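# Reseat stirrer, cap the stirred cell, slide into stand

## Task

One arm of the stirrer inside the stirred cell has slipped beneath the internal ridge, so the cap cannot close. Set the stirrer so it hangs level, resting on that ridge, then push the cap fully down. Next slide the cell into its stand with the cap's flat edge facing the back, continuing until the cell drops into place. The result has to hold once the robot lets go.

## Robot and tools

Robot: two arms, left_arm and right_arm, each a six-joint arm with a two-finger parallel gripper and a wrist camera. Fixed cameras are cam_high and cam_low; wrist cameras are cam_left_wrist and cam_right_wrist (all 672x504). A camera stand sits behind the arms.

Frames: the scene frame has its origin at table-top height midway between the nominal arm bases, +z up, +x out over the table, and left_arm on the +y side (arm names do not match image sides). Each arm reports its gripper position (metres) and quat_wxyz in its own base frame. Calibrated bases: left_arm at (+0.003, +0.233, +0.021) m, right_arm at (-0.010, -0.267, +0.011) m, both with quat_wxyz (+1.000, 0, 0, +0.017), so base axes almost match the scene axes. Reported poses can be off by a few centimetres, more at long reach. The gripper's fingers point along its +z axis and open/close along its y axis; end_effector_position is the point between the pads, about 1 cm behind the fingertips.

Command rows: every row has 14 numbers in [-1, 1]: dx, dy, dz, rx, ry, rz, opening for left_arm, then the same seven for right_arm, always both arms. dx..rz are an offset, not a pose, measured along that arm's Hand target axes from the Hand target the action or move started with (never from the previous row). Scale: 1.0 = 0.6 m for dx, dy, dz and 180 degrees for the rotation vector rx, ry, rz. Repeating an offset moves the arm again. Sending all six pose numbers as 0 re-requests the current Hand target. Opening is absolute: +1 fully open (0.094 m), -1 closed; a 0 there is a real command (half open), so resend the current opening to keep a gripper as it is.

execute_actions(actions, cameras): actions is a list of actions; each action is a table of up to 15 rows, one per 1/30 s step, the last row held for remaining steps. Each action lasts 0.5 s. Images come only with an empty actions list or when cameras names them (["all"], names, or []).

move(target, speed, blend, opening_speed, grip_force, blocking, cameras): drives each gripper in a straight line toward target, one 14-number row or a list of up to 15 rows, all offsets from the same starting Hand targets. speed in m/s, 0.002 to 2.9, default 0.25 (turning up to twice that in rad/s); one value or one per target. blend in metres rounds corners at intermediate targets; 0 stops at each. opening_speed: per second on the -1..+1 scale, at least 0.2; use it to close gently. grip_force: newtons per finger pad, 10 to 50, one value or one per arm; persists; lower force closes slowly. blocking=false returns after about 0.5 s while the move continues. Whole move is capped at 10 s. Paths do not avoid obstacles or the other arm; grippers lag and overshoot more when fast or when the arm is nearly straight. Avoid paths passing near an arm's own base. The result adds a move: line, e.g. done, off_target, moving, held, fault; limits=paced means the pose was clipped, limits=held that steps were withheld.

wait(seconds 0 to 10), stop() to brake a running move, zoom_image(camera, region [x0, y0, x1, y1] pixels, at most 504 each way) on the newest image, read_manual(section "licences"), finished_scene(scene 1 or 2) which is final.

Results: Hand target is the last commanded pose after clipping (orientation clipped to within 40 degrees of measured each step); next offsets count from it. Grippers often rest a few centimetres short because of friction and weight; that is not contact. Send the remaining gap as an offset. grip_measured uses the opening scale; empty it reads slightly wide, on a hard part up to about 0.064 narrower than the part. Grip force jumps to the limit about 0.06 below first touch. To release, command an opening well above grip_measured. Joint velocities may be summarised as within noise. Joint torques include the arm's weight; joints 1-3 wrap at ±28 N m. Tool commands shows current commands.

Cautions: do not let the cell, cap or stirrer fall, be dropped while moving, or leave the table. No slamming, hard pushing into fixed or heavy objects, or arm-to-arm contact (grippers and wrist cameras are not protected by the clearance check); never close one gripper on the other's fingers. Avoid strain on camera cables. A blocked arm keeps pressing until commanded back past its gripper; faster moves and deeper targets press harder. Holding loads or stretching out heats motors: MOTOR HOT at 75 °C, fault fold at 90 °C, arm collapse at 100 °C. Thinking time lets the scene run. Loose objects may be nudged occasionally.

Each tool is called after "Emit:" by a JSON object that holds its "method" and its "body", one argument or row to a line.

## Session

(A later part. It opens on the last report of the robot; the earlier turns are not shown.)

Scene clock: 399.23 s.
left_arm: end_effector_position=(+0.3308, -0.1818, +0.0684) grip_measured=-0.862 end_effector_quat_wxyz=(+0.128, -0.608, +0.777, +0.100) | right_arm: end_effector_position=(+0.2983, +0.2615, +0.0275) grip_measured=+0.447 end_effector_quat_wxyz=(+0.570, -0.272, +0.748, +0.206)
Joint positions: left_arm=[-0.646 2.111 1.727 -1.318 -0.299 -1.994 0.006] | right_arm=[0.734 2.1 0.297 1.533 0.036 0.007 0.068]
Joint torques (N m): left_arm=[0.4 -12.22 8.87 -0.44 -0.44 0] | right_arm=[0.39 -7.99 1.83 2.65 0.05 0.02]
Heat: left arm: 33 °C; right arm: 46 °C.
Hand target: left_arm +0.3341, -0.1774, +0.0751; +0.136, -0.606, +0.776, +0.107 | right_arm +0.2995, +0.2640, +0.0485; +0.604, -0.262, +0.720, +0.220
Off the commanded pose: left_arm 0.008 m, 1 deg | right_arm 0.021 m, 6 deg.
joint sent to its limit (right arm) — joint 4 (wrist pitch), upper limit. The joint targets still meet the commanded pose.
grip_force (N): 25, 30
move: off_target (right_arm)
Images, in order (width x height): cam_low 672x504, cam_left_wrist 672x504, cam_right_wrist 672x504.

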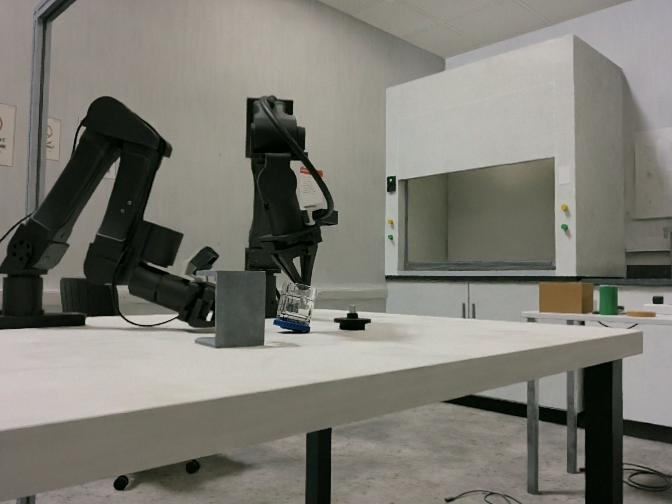

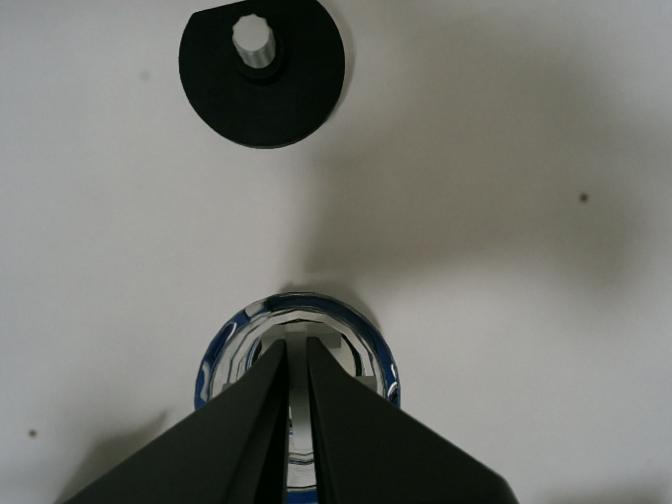

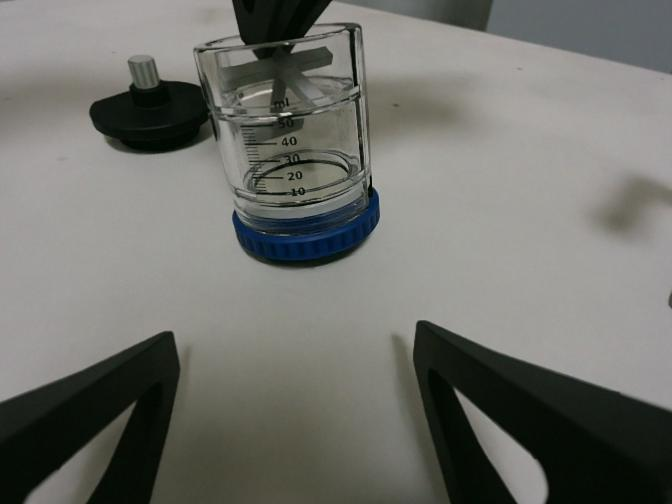

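Emit:
{"method": "move", "body": {
  "target": [
    [0.014,0,0.036,0,0,0,-0.95,0,0,0,0,0,0,0.45],
    [0.003,0,0.040,0,0,0,-0.95,0,0,0,0,0,0,0.45]
  ],
  "speed": 0.03,
  "cameras": ["cam_low","cam_left_wrist","cam_right_wrist"]
}}

Emit:
{"method": "zoom_image", "body": {
  "camera": "cam_right_wrist",
  "region": [180, 0, 390, 210]
}}

Emit:
{"method": "zoom_image", "body": {
  "camera": "cam_low",
  "region": [260, 260, 330, 340]
}}

Scene clock: 405.93 s.
left_arm: end_effector_position=(+0.3334, -0.1774, +0.0600) grip_measured=-0.862 end_effector_quat_wxyz=(+0.129, -0.607, +0.778, +0.099) | right_arm: end_effector_position=(+0.2983, +0.2615, +0.0275) grip_measured=+0.447 end_effector_quat_wxyz=(+0.570, -0.272, +0.748, +0.206)
Joint positions: left_arm=[-0.635 2.111 1.693 -1.278 -0.303 -1.98 0.006] | right_arm=[0.734 2.1 0.297 1.533 0.036 0.007 0.068]
Joint torques (N m): left_arm=[0.77 -11.71 4.6 0.19 -0.41 -0.08] | right_arm=[0.38 -7.98 1.83 2.65 0.05 0]
Heat: left arm: 34 °C; right arm: 46 °C.
Hand target: left_arm +0.3357, -0.1712, +0.0519; +0.136, -0.606, +0.776, +0.107 | right_arm +0.2995, +0.2640, +0.0485; +0.604, -0.262, +0.720, +0.220
Off the commanded pose: left_arm 0.010 m, 1 deg | right_arm 0.021 m, 6 deg.
joint sent to its limit (right arm) — joint 4 (wrist pitch), upper limit. The joint targets still meet the commanded pose.
grip_force (N): 25, 30
move: off_target (right_arm)
Images, in order (width x height): cam_low 672x504, cam_left_wrist 672x504, cam_right_wrist 672x504.

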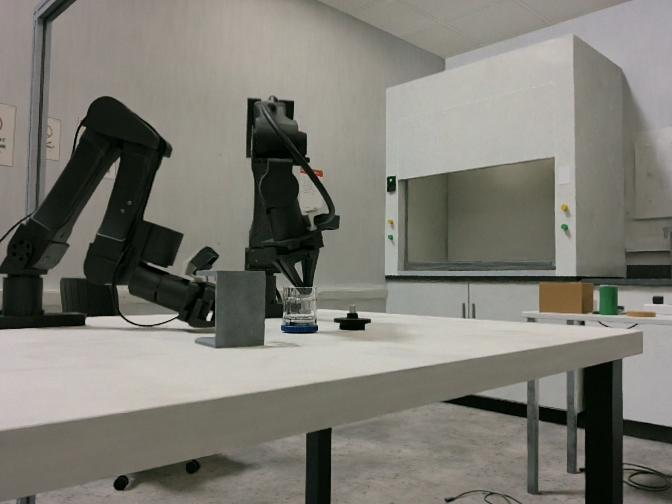

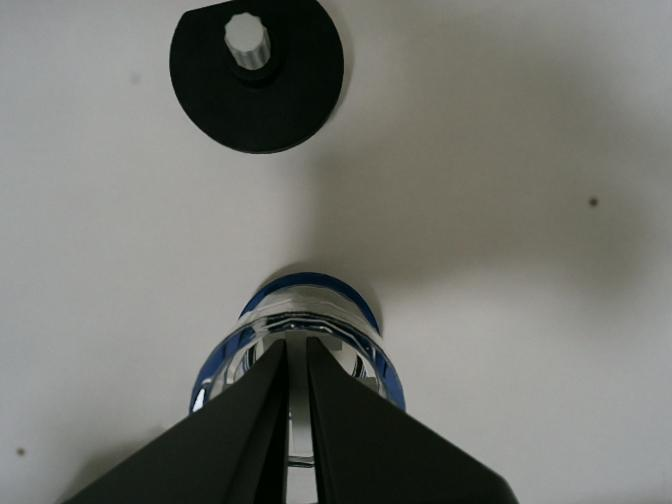

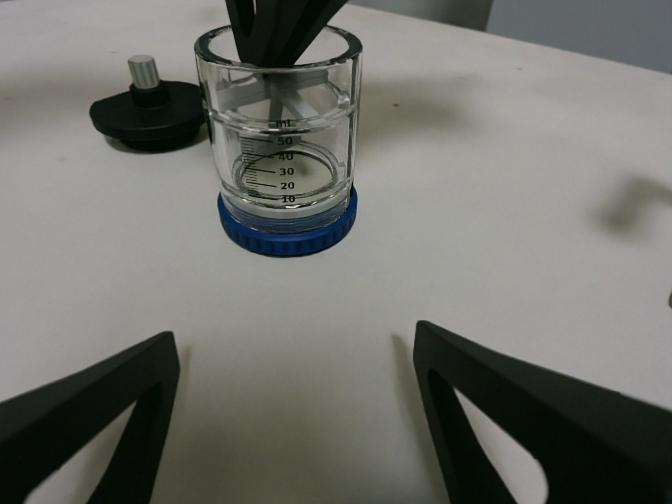

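Scaled by 2.400 from the camera's 672x504 image, which has a finer 960x720 frame.

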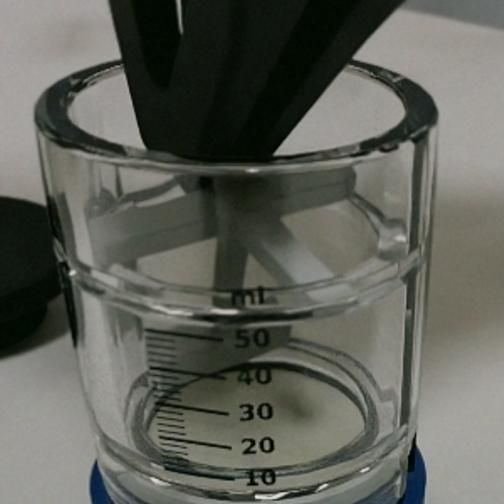

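Scaled by 6.300 from the camera's 672x504 image, which has a finer 960x720 frame.

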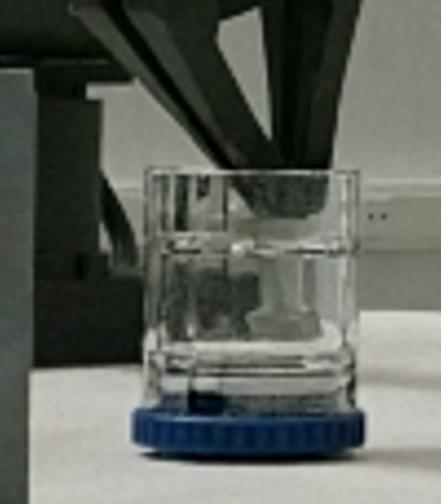

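Emit:
{"method": "move", "body": {
  "target": [0.002,0,-0.008,0,-0.083,0,-0.95,0,0,0,0,0,0,0.45],
  "speed": 0.03,
  "cameras": ["cam_low","cam_left_wrist","cam_right_wrist"]
}}

Emit:
{"method": "zoom_image", "body": {
  "camera": "cam_right_wrist",
  "region": [180, 0, 390, 210]
}}

Emit:
{"method": "zoom_image", "body": {
  "camera": "cam_low",
  "region": [260, 260, 330, 340]
}}

Scene clock: 420.57 s.
left_arm: end_effector_position=(+0.3346, -0.1759, +0.0615) grip_measured=-0.862 end_effector_quat_wxyz=(+0.223, -0.583, +0.764, +0.162) | right_arm: end_effector_position=(+0.2983, +0.2615, +0.0275) grip_measured=+0.447 end_effector_quat_wxyz=(+0.570, -0.272, +0.748, +0.206)
Joint positions: left_arm=[-0.719 2.209 1.777 -1.391 -0.503 -2.088 0.006] | right_arm=[0.734 2.1 0.297 1.533 0.036 0.007 0.068]
Joint torques (N m): left_arm=[-0.27 -10.22 7.65 -0.56 -0.54 -0.15] | right_arm=[0.38 -7.99 1.81 2.66 0.05 0.01]
Heat: left arm: 34 °C; right arm: 47 °C.
Hand target: left_arm +0.3349, -0.1739, +0.0560; +0.236, -0.587, +0.752, +0.185 | right_arm +0.2995, +0.2640, +0.0485; +0.604, -0.262, +0.720, +0.220
Off the commanded pose: left_arm 0.006 m, 3 deg | right_arm 0.021 m, 6 deg.
joint sent to its limit (left arm) — joint 6 (wrist roll), lower limit. The joint targets still meet the commanded pose.
joint sent to its limit (right arm) — joint 4 (wrist pitch), upper limit. The joint targets still meet the commanded pose.
grip_force (N): 25, 30
move: off_target (left_arm, right_arm)
Images, in order (width x height): cam_low 672x504, cam_left_wrist 672x504, cam_right_wrist 672x504.

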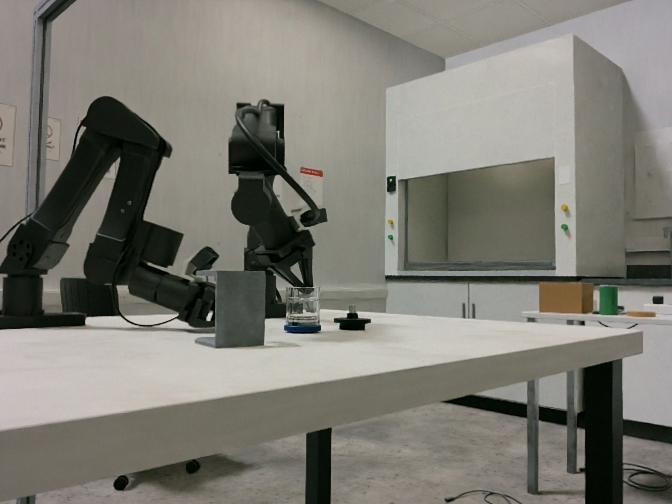

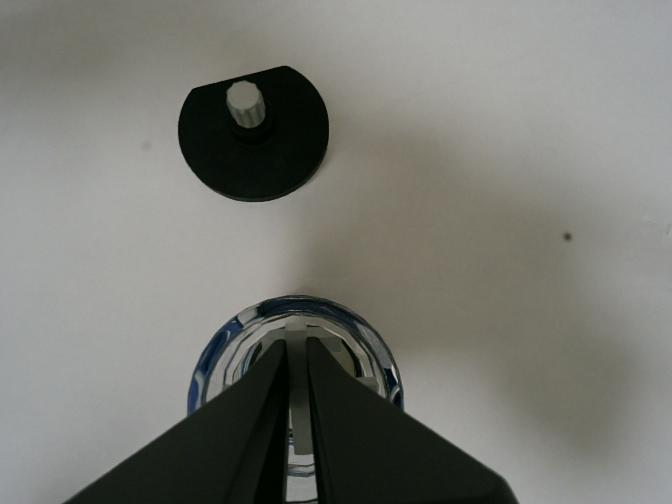

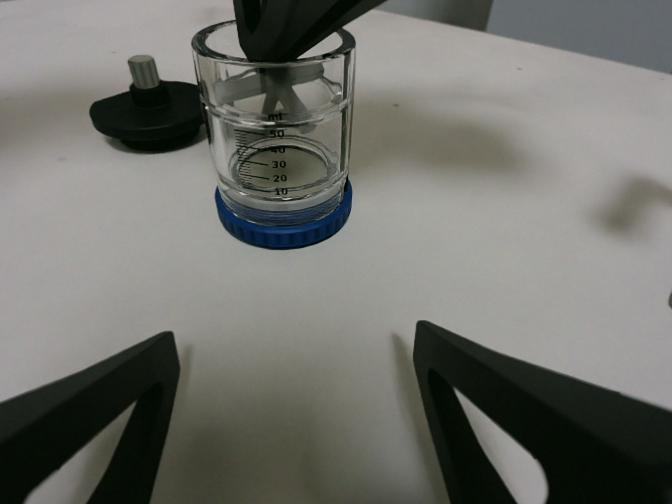

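Scaled by 2.400 from the camera's 672x504 image, which has a finer 960x720 frame.

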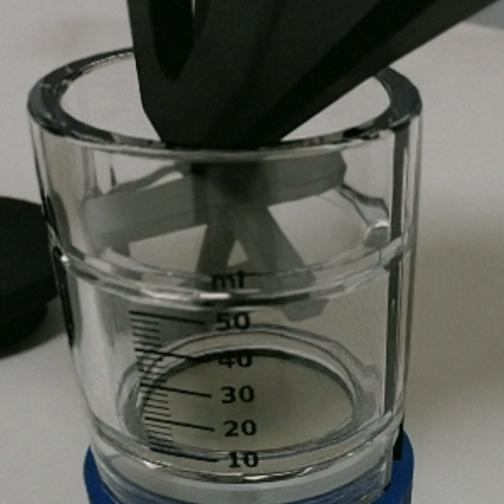

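Scaled by 6.300 from the camera's 672x504 image, which has a finer 960x720 frame.

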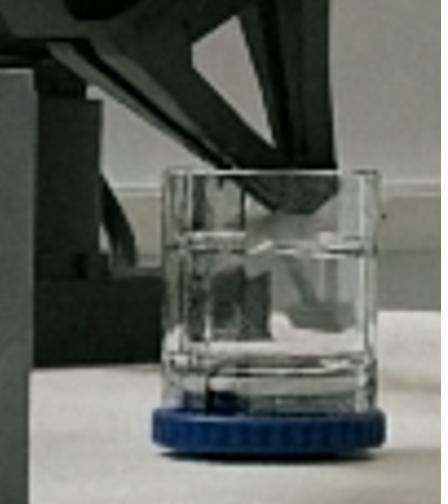

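Emit:
{"method": "move", "body": {
  "target": [-0.017,0,-0.025,0,0,0,-0.95,0,0,0,0,0,0,0.45],
  "speed": 0.03,
  "cameras": ["cam_low","cam_left_wrist","cam_right_wrist"]
}}

Emit:
{"method": "zoom_image", "body": {
  "camera": "cam_right_wrist",
  "region": [180, 0, 390, 210]
}}

Emit:
{"method": "zoom_image", "body": {
  "camera": "cam_low",
  "region": [260, 260, 330, 340]
}}

Scene clock: 426.20 s.
left_arm: end_effector_position=(+0.3343, -0.1757, +0.0720) grip_measured=-0.862 end_effector_quat_wxyz=(+0.222, -0.582, +0.765, +0.166) | right_arm: end_effector_position=(+0.2983, +0.2615, +0.0275) grip_measured=+0.447 end_effector_quat_wxyz=(+0.570, -0.272, +0.748, +0.206)
Joint positions: left_arm=[-0.719 2.209 1.817 -1.441 -0.503 -2.088 0.006] | right_arm=[0.734 2.1 0.297 1.533 0.036 0.007 0.068]
Joint torques (N m): left_arm=[-0.25 -11.47 8.58 -0.77 -0.53 -0.17] | right_arm=[0.4 -8.01 1.8 2.66 0.05 0.01]
Heat: left arm: 34 °C; right arm: 47 °C.
Hand target: left_arm +0.3349, -0.1741, +0.0742; +0.236, -0.587, +0.752, +0.185 | right_arm +0.2995, +0.2640, +0.0485; +0.604, -0.262, +0.720, +0.220
Off the commanded pose: left_arm 0.003 m, 3 deg | right_arm 0.021 m, 6 deg.
joint sent to its limit (left arm) — joint 6 (wrist roll), lower limit. The joint targets still meet the commanded pose.
joint sent to its limit (right arm) — joint 4 (wrist pitch), upper limit. The joint targets still meet the commanded pose.
grip_force (N): 25, 30
move: off_target (left_arm, right_arm)
Images, in order (width x height): cam_low 672x504, cam_left_wrist 672x504, cam_right_wrist 672x504.

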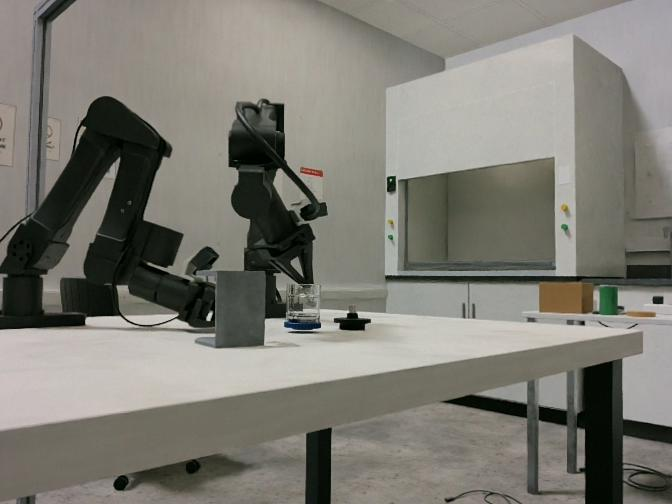

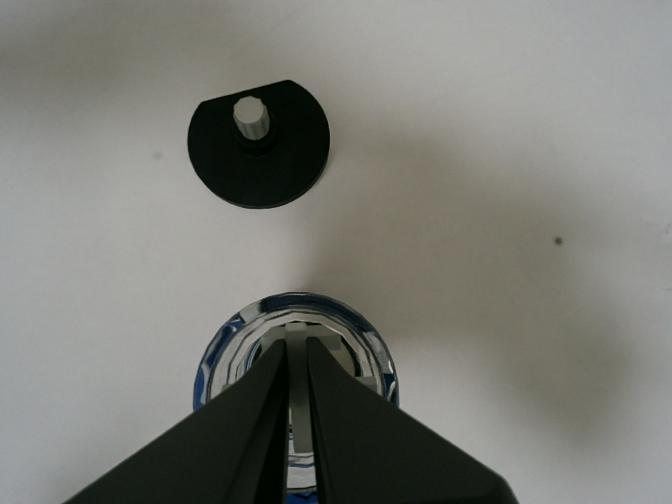

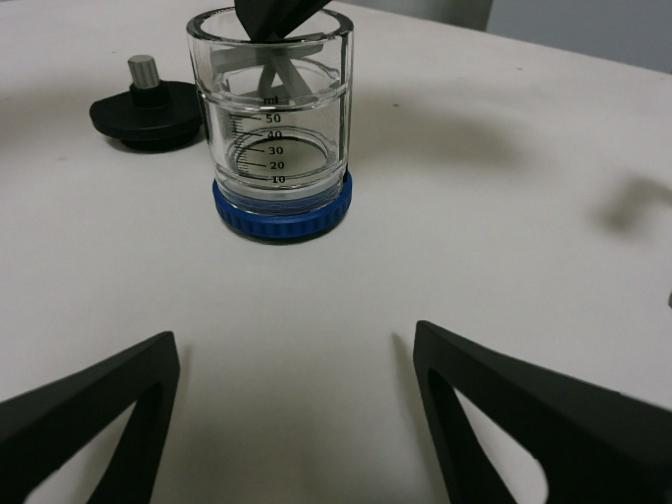

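Scaled by 2.400 from the camera's 672x504 image, which has a finer 960x720 frame.

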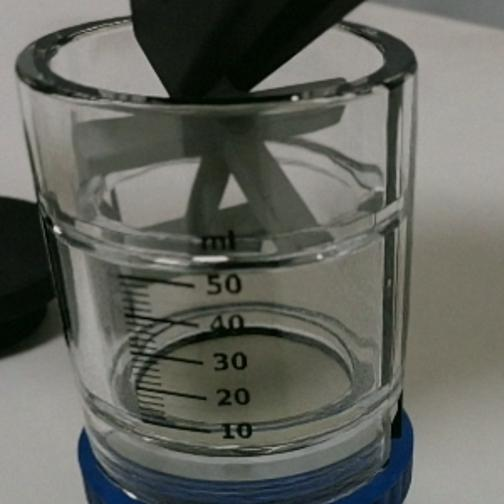

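Scaled by 6.300 from the camera's 672x504 image, which has a finer 960x720 frame.

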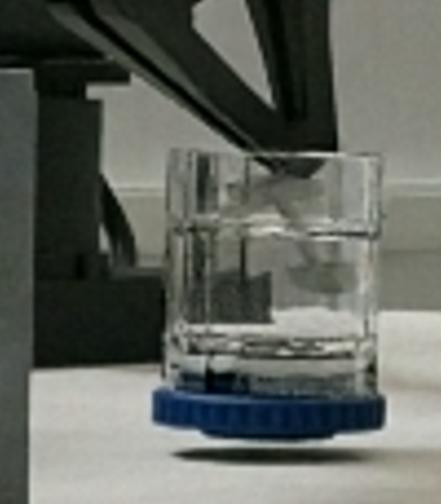

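Emit:
{"method": "move", "body": {
  "target": [
    [0.017,0,0.024,0,0,0,-0.95,0,0,0,0,0,0,0.45],
    [0.022,0,0.017,0,0,0,-0.95,0,0,0,0,0,0,0.45]
  ],
  "speed": 0.03,
  "cameras": ["cam_low","cam_left_wrist","cam_right_wrist"]
}}

Emit:
{"method": "zoom_image", "body": {
  "camera": "cam_right_wrist",
  "region": [180, 0, 390, 210]
}}

Emit:
{"method": "zoom_image", "body": {
  "camera": "cam_left_wrist",
  "region": [180, 270, 400, 490]
}}

Emit:
{"method": "zoom_image", "body": {
  "camera": "cam_low",
  "region": [260, 260, 330, 340]
}}

Scene clock: 435.73 s.
left_arm: end_effector_position=(+0.3332, -0.1773, +0.0661) grip_measured=-0.862 end_effector_quat_wxyz=(+0.222, -0.579, +0.766, +0.169) | right_arm: end_effector_position=(+0.2983, +0.2615, +0.0275) grip_measured=+0.447 end_effector_quat_wxyz=(+0.570, -0.272, +0.748, +0.206)
Joint positions: left_arm=[-0.724 2.22 1.809 -1.43 -0.503 -2.088 0.006] | right_arm=[0.734 2.1 0.297 1.533 0.036 0.007 0.068]
Joint torques (N m): left_arm=[-0.65 -10.77 6.54 -0.32 -0.45 -0.14] | right_arm=[0.39 -7.98 1.81 2.66 0.05 0.01]
Heat: left arm: 34 °C; right arm: 47 °C.
Hand target: left_arm +0.3337, -0.1789, +0.0583; +0.236, -0.587, +0.752, +0.185 | right_arm +0.2995, +0.2640, +0.0485; +0.604, -0.262, +0.720, +0.220
Off the commanded pose: left_arm 0.008 m, 3 deg | right_arm 0.021 m, 6 deg.
joint sent to its limit (left arm) — joint 6 (wrist roll), lower limit. The joint targets still meet the commanded pose.
joint sent to its limit (right arm) — joint 4 (wrist pitch), upper limit. The joint targets still meet the commanded pose.
grip_force (N): 25, 30
move: off_target (left_arm, right_arm)
Images, in order (width x height): cam_low 672x504, cam_left_wrist 672x504, cam_right_wrist 672x504.

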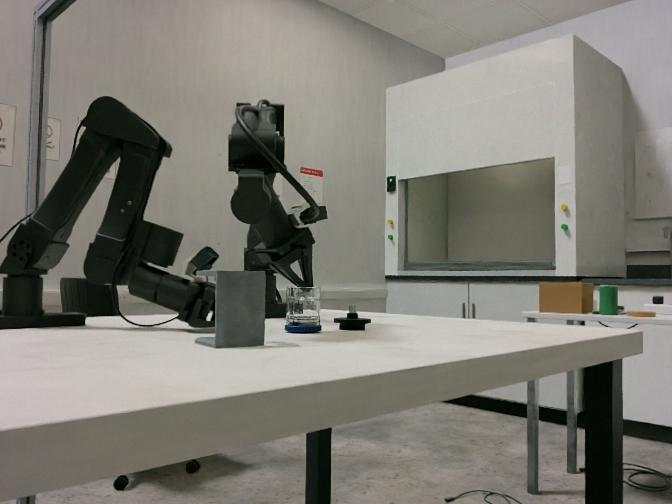

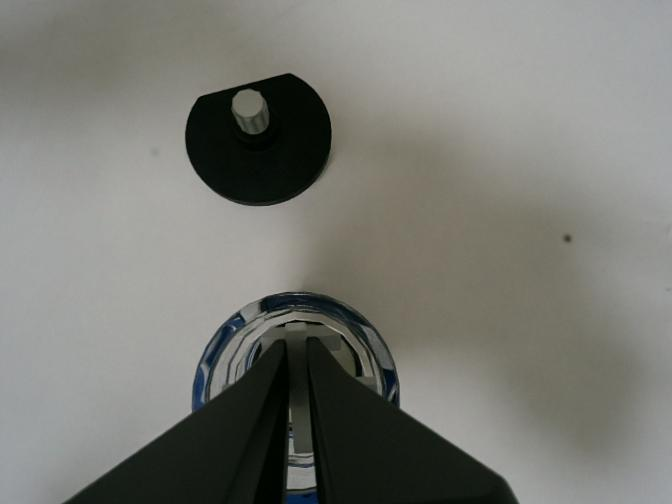

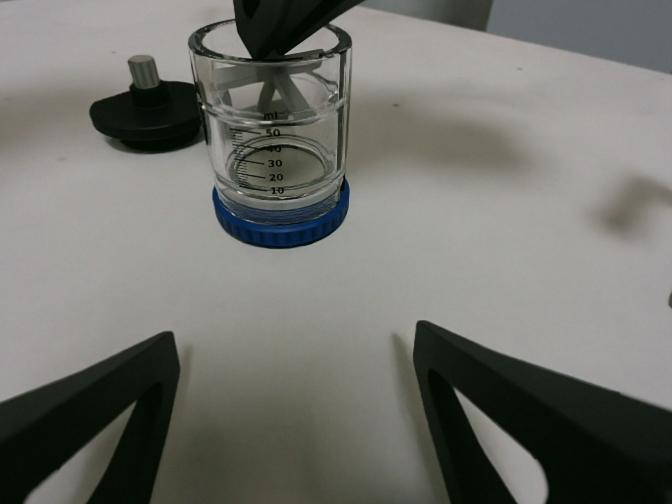

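Scaled by 2.400 from the camera's 672x504 image, which has a finer 960x720 frame.

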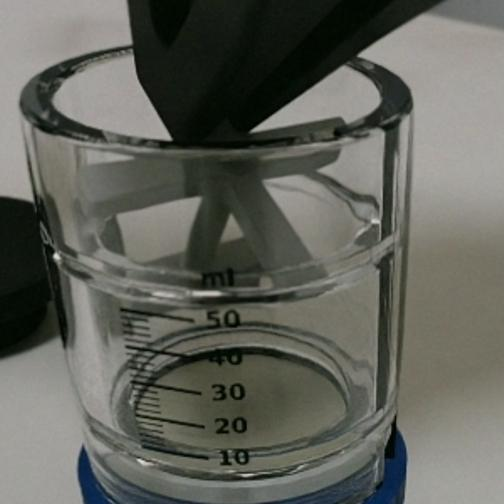

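Scaled by 2.291 from the camera's 672x504 image, which has a finer 960x720 frame.

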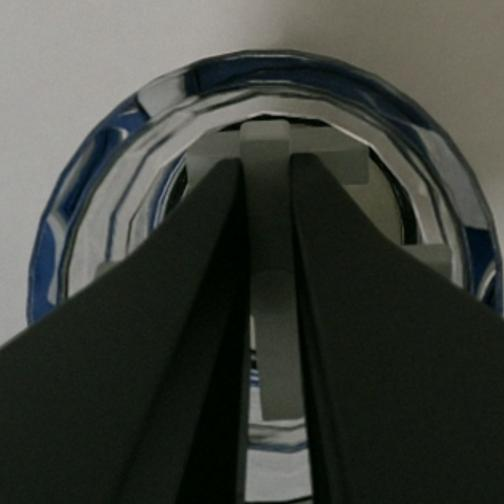

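Scaled by 6.300 from the camera's 672x504 image, which has a finer 960x720 frame.

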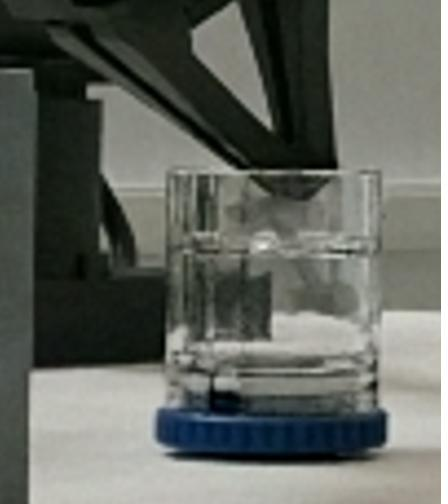

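Emit:
{"method": "move", "body": {
  "target": [-0.020,0,-0.030,0,0,0,-0.95,0,0,0,0,0,0,0.45],
  "speed": 0.03,
  "cameras": ["cam_low","cam_left_wrist","cam_right_wrist"]
}}

Emit:
{"method": "zoom_image", "body": {
  "camera": "cam_right_wrist",
  "region": [180, 0, 390, 210]
}}

Emit:
{"method": "zoom_image", "body": {
  "camera": "cam_low",
  "region": [260, 260, 330, 340]
}}

Scene clock: 441.67 s.
left_arm: end_effector_position=(+0.3336, -0.1798, +0.0756) grip_measured=-0.862 end_effector_quat_wxyz=(+0.221, -0.578, +0.767, +0.168) | right_arm: end_effector_position=(+0.2983, +0.2615, +0.0275) grip_measured=+0.447 end_effector_quat_wxyz=(+0.570, -0.272, +0.748, +0.206)
Joint positions: left_arm=[-0.727 2.22 1.849 -1.468 -0.5 -2.088 0.006] | right_arm=[0.734 2.1 0.297 1.533 0.036 0.007 0.068]
Joint torques (N m): left_arm=[-0.49 -12.18 8.68 -0.8 -0.5 -0.14] | right_arm=[0.39 -8.02 1.81 2.65 0.05 0.01]
Heat: left arm: 33 °C; right arm: 48 °C.
Hand target: left_arm +0.3336, -0.1794, +0.0799; +0.236, -0.587, +0.752, +0.185 | right_arm +0.2995, +0.2640, +0.0485; +0.604, -0.262, +0.720, +0.220
Off the commanded pose: left_arm 0.004 m, 3 deg | right_arm 0.021 m, 6 deg.
joint sent to its limit (left arm) — joint 6 (wrist roll), lower limit. The joint targets are off in orientation, not in position.
joint sent to its limit (right arm) — joint 4 (wrist pitch), upper limit. The joint targets still meet the commanded pose.
grip_force (N): 25, 30
move: off_target (left_arm, right_arm)
Images, in order (width x height): cam_low 672x504, cam_left_wrist 672x504, cam_right_wrist 672x504.

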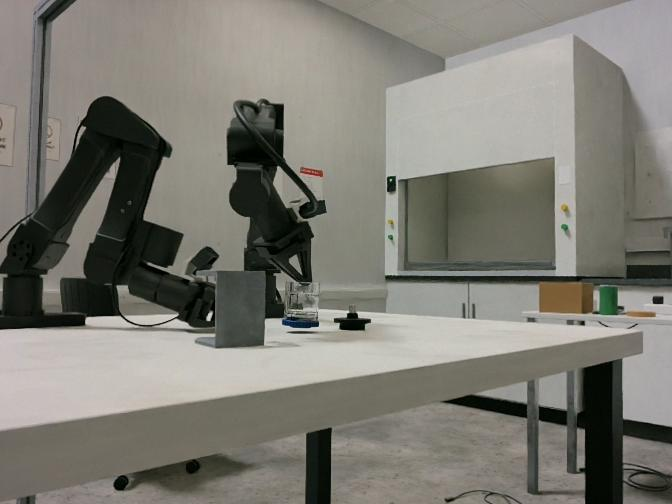

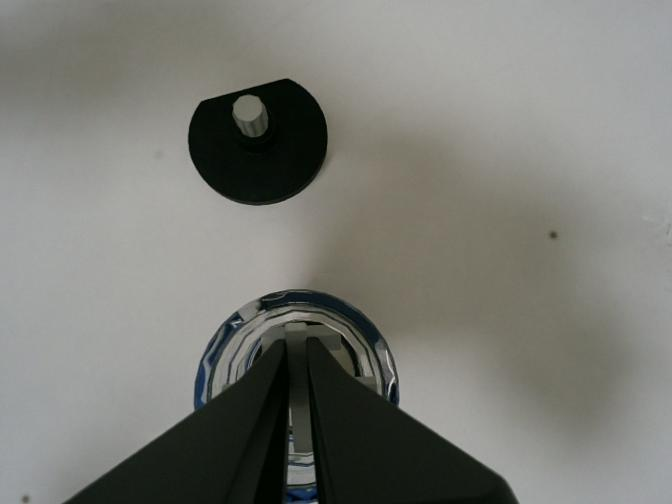

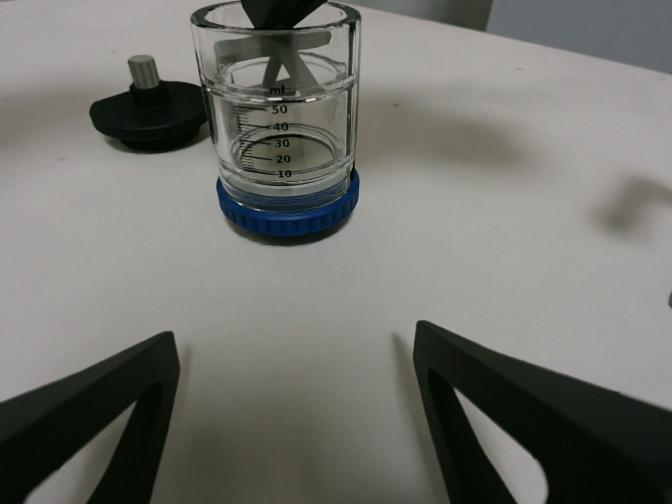

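Scaled by 2.400 from the camera's 672x504 image, which has a finer 960x720 frame.

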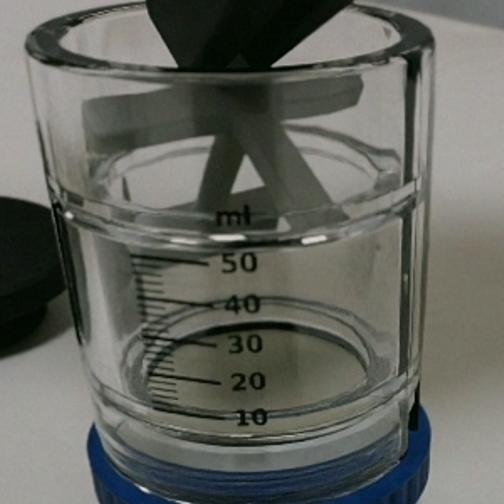

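Scaled by 6.300 from the camera's 672x504 image, which has a finer 960x720 frame.

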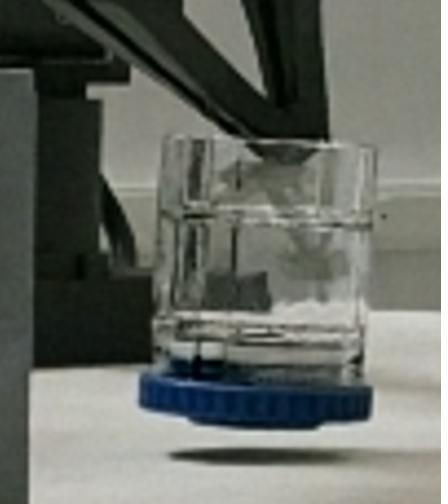

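Emit:
{"method": "move", "body": {
  "target": [0.019,0,0.029,0,0,0,-0.95,0,0,0,0,0,0,0.45],
  "speed": 0.03,
  "cameras": ["cam_low"]
}}

Emit:
{"method": "move", "body": {
  "target": [-0.023,0,-0.034,0,0,0,-0.95,0,0,0,0,0,0,0.45],
  "speed": 0.02,
  "grip_force": [10,30],
  "cameras": ["cam_low","cam_left_wrist","cam_right_wrist"]
}}

Emit:
{"method": "zoom_image", "body": {
  "camera": "cam_right_wrist",
  "region": [180, 0, 390, 210]
}}

Emit:
{"method": "zoom_image", "body": {
  "camera": "cam_low",
  "region": [260, 260, 330, 340]
}}

Scene clock: 455.23 s.
left_arm: end_effector_position=(+0.3330, -0.1793, +0.0671) grip_measured=-0.862 end_effector_quat_wxyz=(+0.220, -0.577, +0.768, +0.171) | right_arm: end_effector_position=(+0.2983, +0.2615, +0.0275) grip_measured=+0.447 end_effector_quat_wxyz=(+0.570, -0.272, +0.748, +0.206)
Joint positions: left_arm=[-0.727 2.228 1.825 -1.443 -0.5 -2.088 0.006] | right_arm=[0.734 2.1 0.297 1.533 0.036 0.007 0.068]
Joint torques (N m): left_arm=[-0.34 -11.52 5.64 -0.24 -0.5 -0.16] | right_arm=[0.39 -7.99 1.81 2.65 0.05 0.01]
Heat: left arm: 34 °C; right arm: 48 °C.
Hand target: left_arm +0.3337, -0.1788, +0.0591; +0.236, -0.587, +0.752, +0.185 | right_arm +0.2995, +0.2640, +0.0485; +0.604, -0.262, +0.720, +0.220
Off the commanded pose: left_arm 0.008 m, 3 deg | right_arm 0.021 m, 6 deg.
joint sent to its limit (left arm) — joint 6 (wrist roll), lower limit. The joint targets still meet the commanded pose.
joint sent to its limit (right arm) — joint 4 (wrist pitch), upper limit. The joint targets still meet the commanded pose.
grip_force (N): 25, 30
move: off_target (left_arm, right_arm)
Images, in order (width x height): cam_low 672x504.

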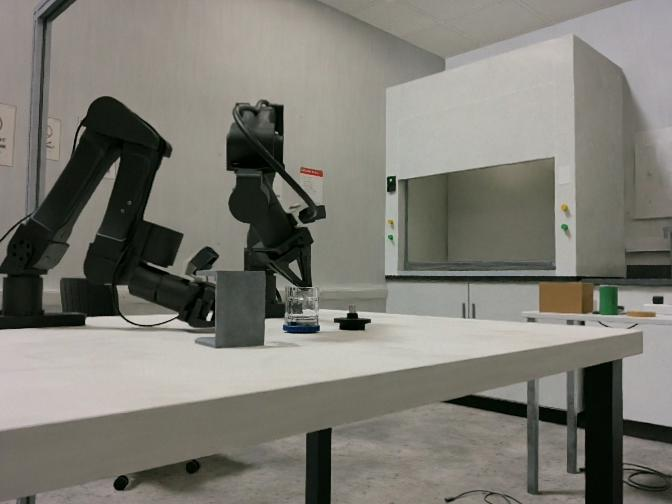

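Scene clock: 456.97 s.
left_arm: end_effector_position=(+0.3333, -0.1796, +0.0760) grip_measured=-0.862 end_effector_quat_wxyz=(+0.220, -0.577, +0.768, +0.172) | right_arm: end_effector_position=(+0.2983, +0.2615, +0.0275) grip_measured=+0.447 end_effector_quat_wxyz=(+0.570, -0.272, +0.748, +0.206)
Joint positions: left_arm=[-0.727 2.228 1.86 -1.481 -0.5 -2.088 0.006] | right_arm=[0.734 2.1 0.297 1.533 0.036 0.007 0.068]
Joint torques (N m): left_arm=[-0.42 -13.04 8.64 -0.78 -0.5 -0.15] | right_arm=[0.4 -8.02 1.84 2.65 0.06 0.01]
Heat: left arm: 35 °C; right arm: 48 °C.
Hand target: left_arm +0.3337, -0.1792, +0.0837; +0.236, -0.587, +0.752, +0.185 | right_arm +0.2995, +0.2640, +0.0485; +0.604, -0.262, +0.720, +0.220
Off the commanded pose: left_arm 0.008 m, 3 deg | right_arm 0.021 m, 6 deg.
joint sent to its limit (left arm) — joint 6 (wrist roll), lower limit. The joint targets still meet the commanded pose.
joint sent to its limit (right arm) — joint 4 (wrist pitch), upper limit. The joint targets still meet the commanded pose.
grip_force (N): 10, 30
move: off_target (left_arm, right_arm)
Images, in order (width x height): cam_low 672x504, cam_left_wrist 672x504, cam_right_wrist 672x504.

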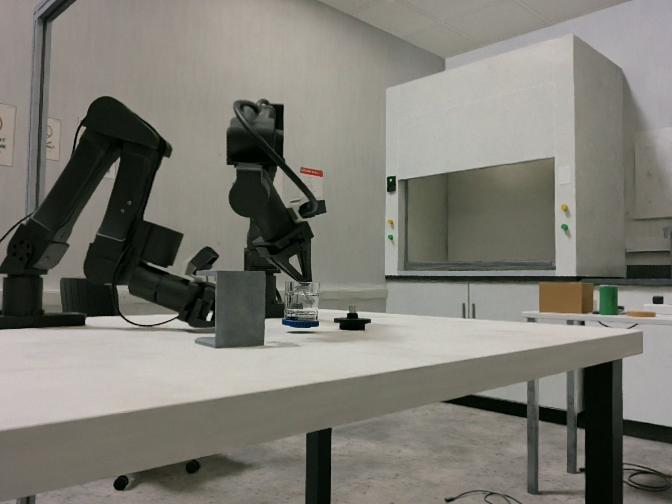

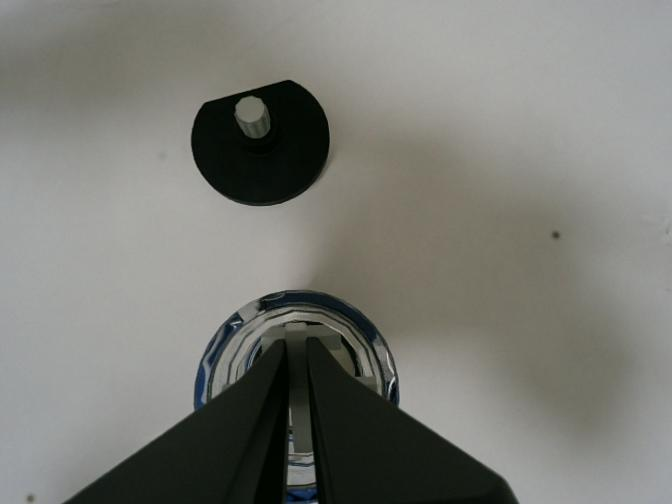

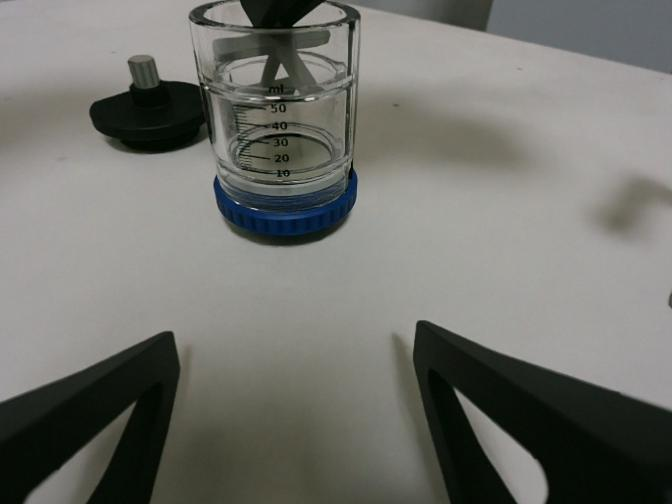

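Scaled by 2.400 from the camera's 672x504 image, which has a finer 960x720 frame.

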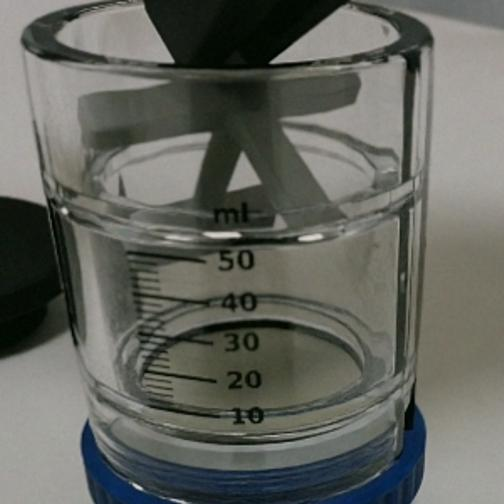

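Scaled by 6.300 from the camera's 672x504 image, which has a finer 960x720 frame.

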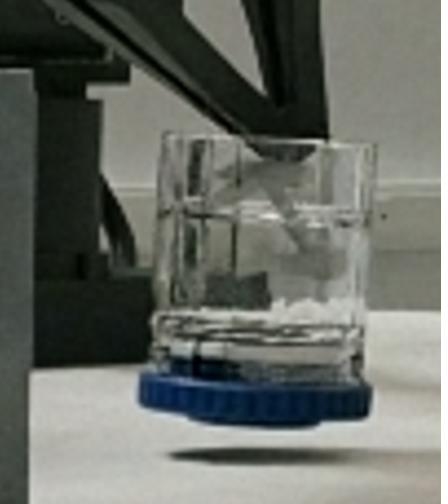

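Emit:
{"method": "move", "body": {
  "target": [
    [0.024,0,0.036,0,0,0,-0.95,0,0,0,0,0,0,0.45],
    [0.024,0,0.036,0,0.058,0,-0.95,0,0,0,0,0,0,0.45]
  ],
  "speed": 0.03,
  "grip_force": [25,30],
  "cameras": ["cam_low","cam_left_wrist","cam_right_wrist"]
}}

Emit:
{"method": "zoom_image", "body": {
  "camera": "cam_right_wrist",
  "region": [180, 0, 390, 210]
}}

Emit:
{"method": "zoom_image", "body": {
  "camera": "cam_left_wrist",
  "region": [180, 270, 400, 490]
}}

Emit:
{"method": "zoom_image", "body": {
  "camera": "cam_low",
  "region": [260, 260, 330, 340]
}}

Scene clock: 474.47 s.
left_arm: end_effector_position=(+0.3338, -0.1763, +0.0602) grip_measured=-0.862 end_effector_quat_wxyz=(+0.179, -0.594, +0.771, +0.146) | right_arm: end_effector_position=(+0.2983, +0.2615, +0.0275) grip_measured=+0.447 end_effector_quat_wxyz=(+0.570, -0.272, +0.748, +0.206)
Joint positions: left_arm=[-0.683 2.188 1.773 -1.373 -0.415 -2.042 0.006] | right_arm=[0.734 2.1 0.297 1.533 0.036 0.007 0.068]
Joint torques (N m): left_arm=[0.77 -14.65 4.27 0.19 0.06 0] | right_arm=[0.43 -7.99 1.84 2.65 0.05 0]
Heat: left arm: 38 °C; right arm: 49 °C.
Hand target: left_arm +0.3338, -0.1786, +0.0577; +0.167, -0.601, +0.770, +0.131 | right_arm +0.2995, +0.2640, +0.0485; +0.604, -0.262, +0.720, +0.220
Off the commanded pose: left_arm 0.003 m, 2 deg | right_arm 0.021 m, 6 deg.
joint sent to its limit (right arm) — joint 4 (wrist pitch), upper limit. The joint targets still meet the commanded pose.
grip_force (N): 25, 30
move: off_target (right_arm)
Images, in order (width x height): cam_low 672x504, cam_left_wrist 672x504, cam_right_wrist 672x504.

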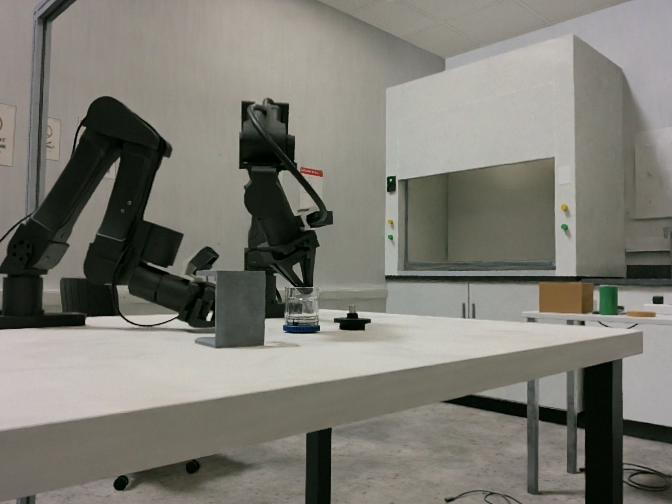

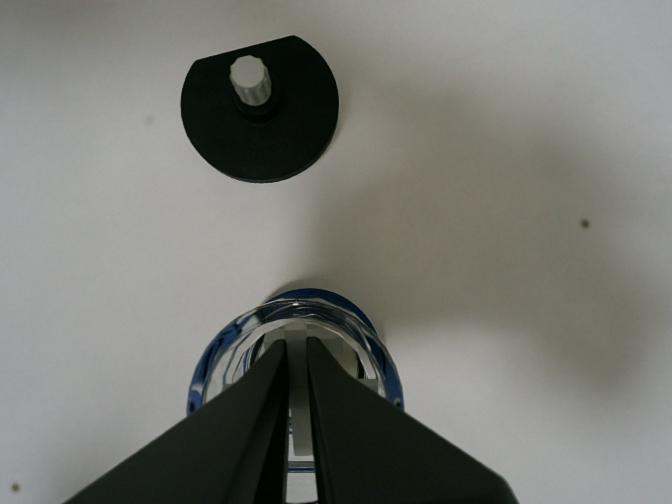

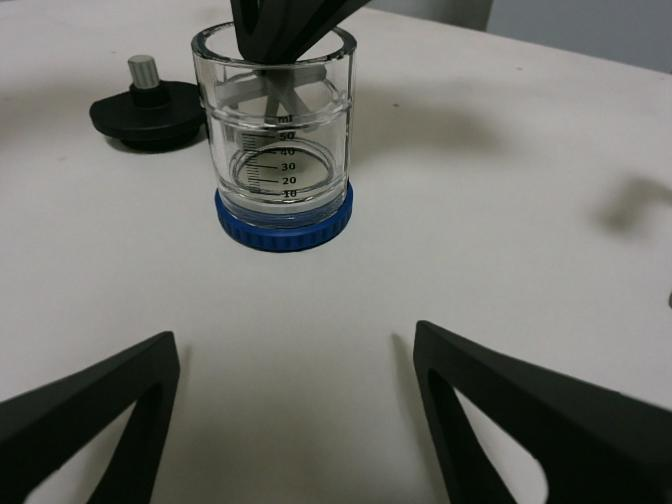

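Scaled by 2.400 from the camera's 672x504 image, which has a finer 960x720 frame.

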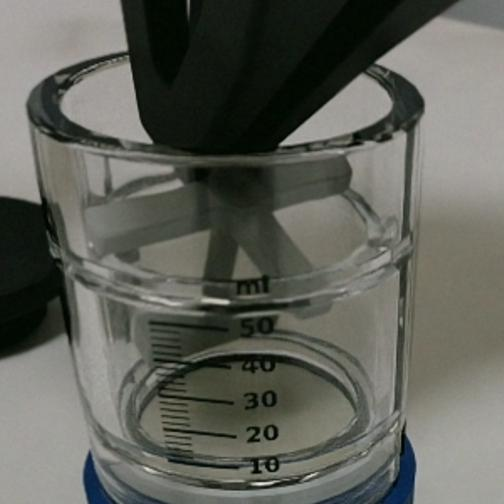

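Scaled by 2.291 from the camera's 672x504 image, which has a finer 960x720 frame.

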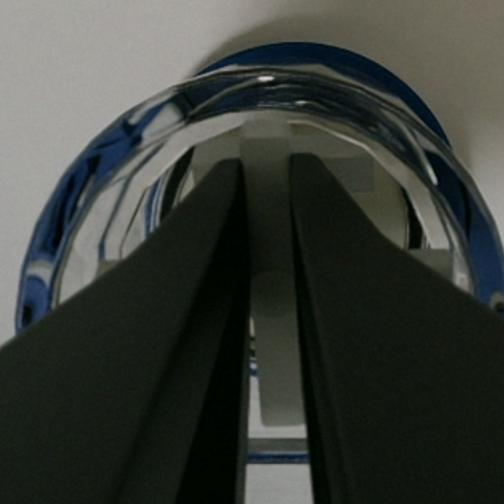

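Scaled by 6.300 from the camera's 672x504 image, which has a finer 960x720 frame.

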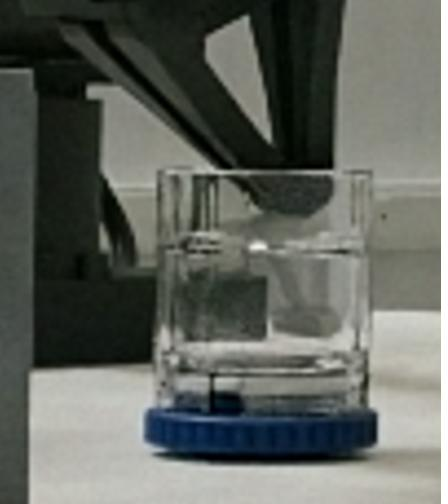

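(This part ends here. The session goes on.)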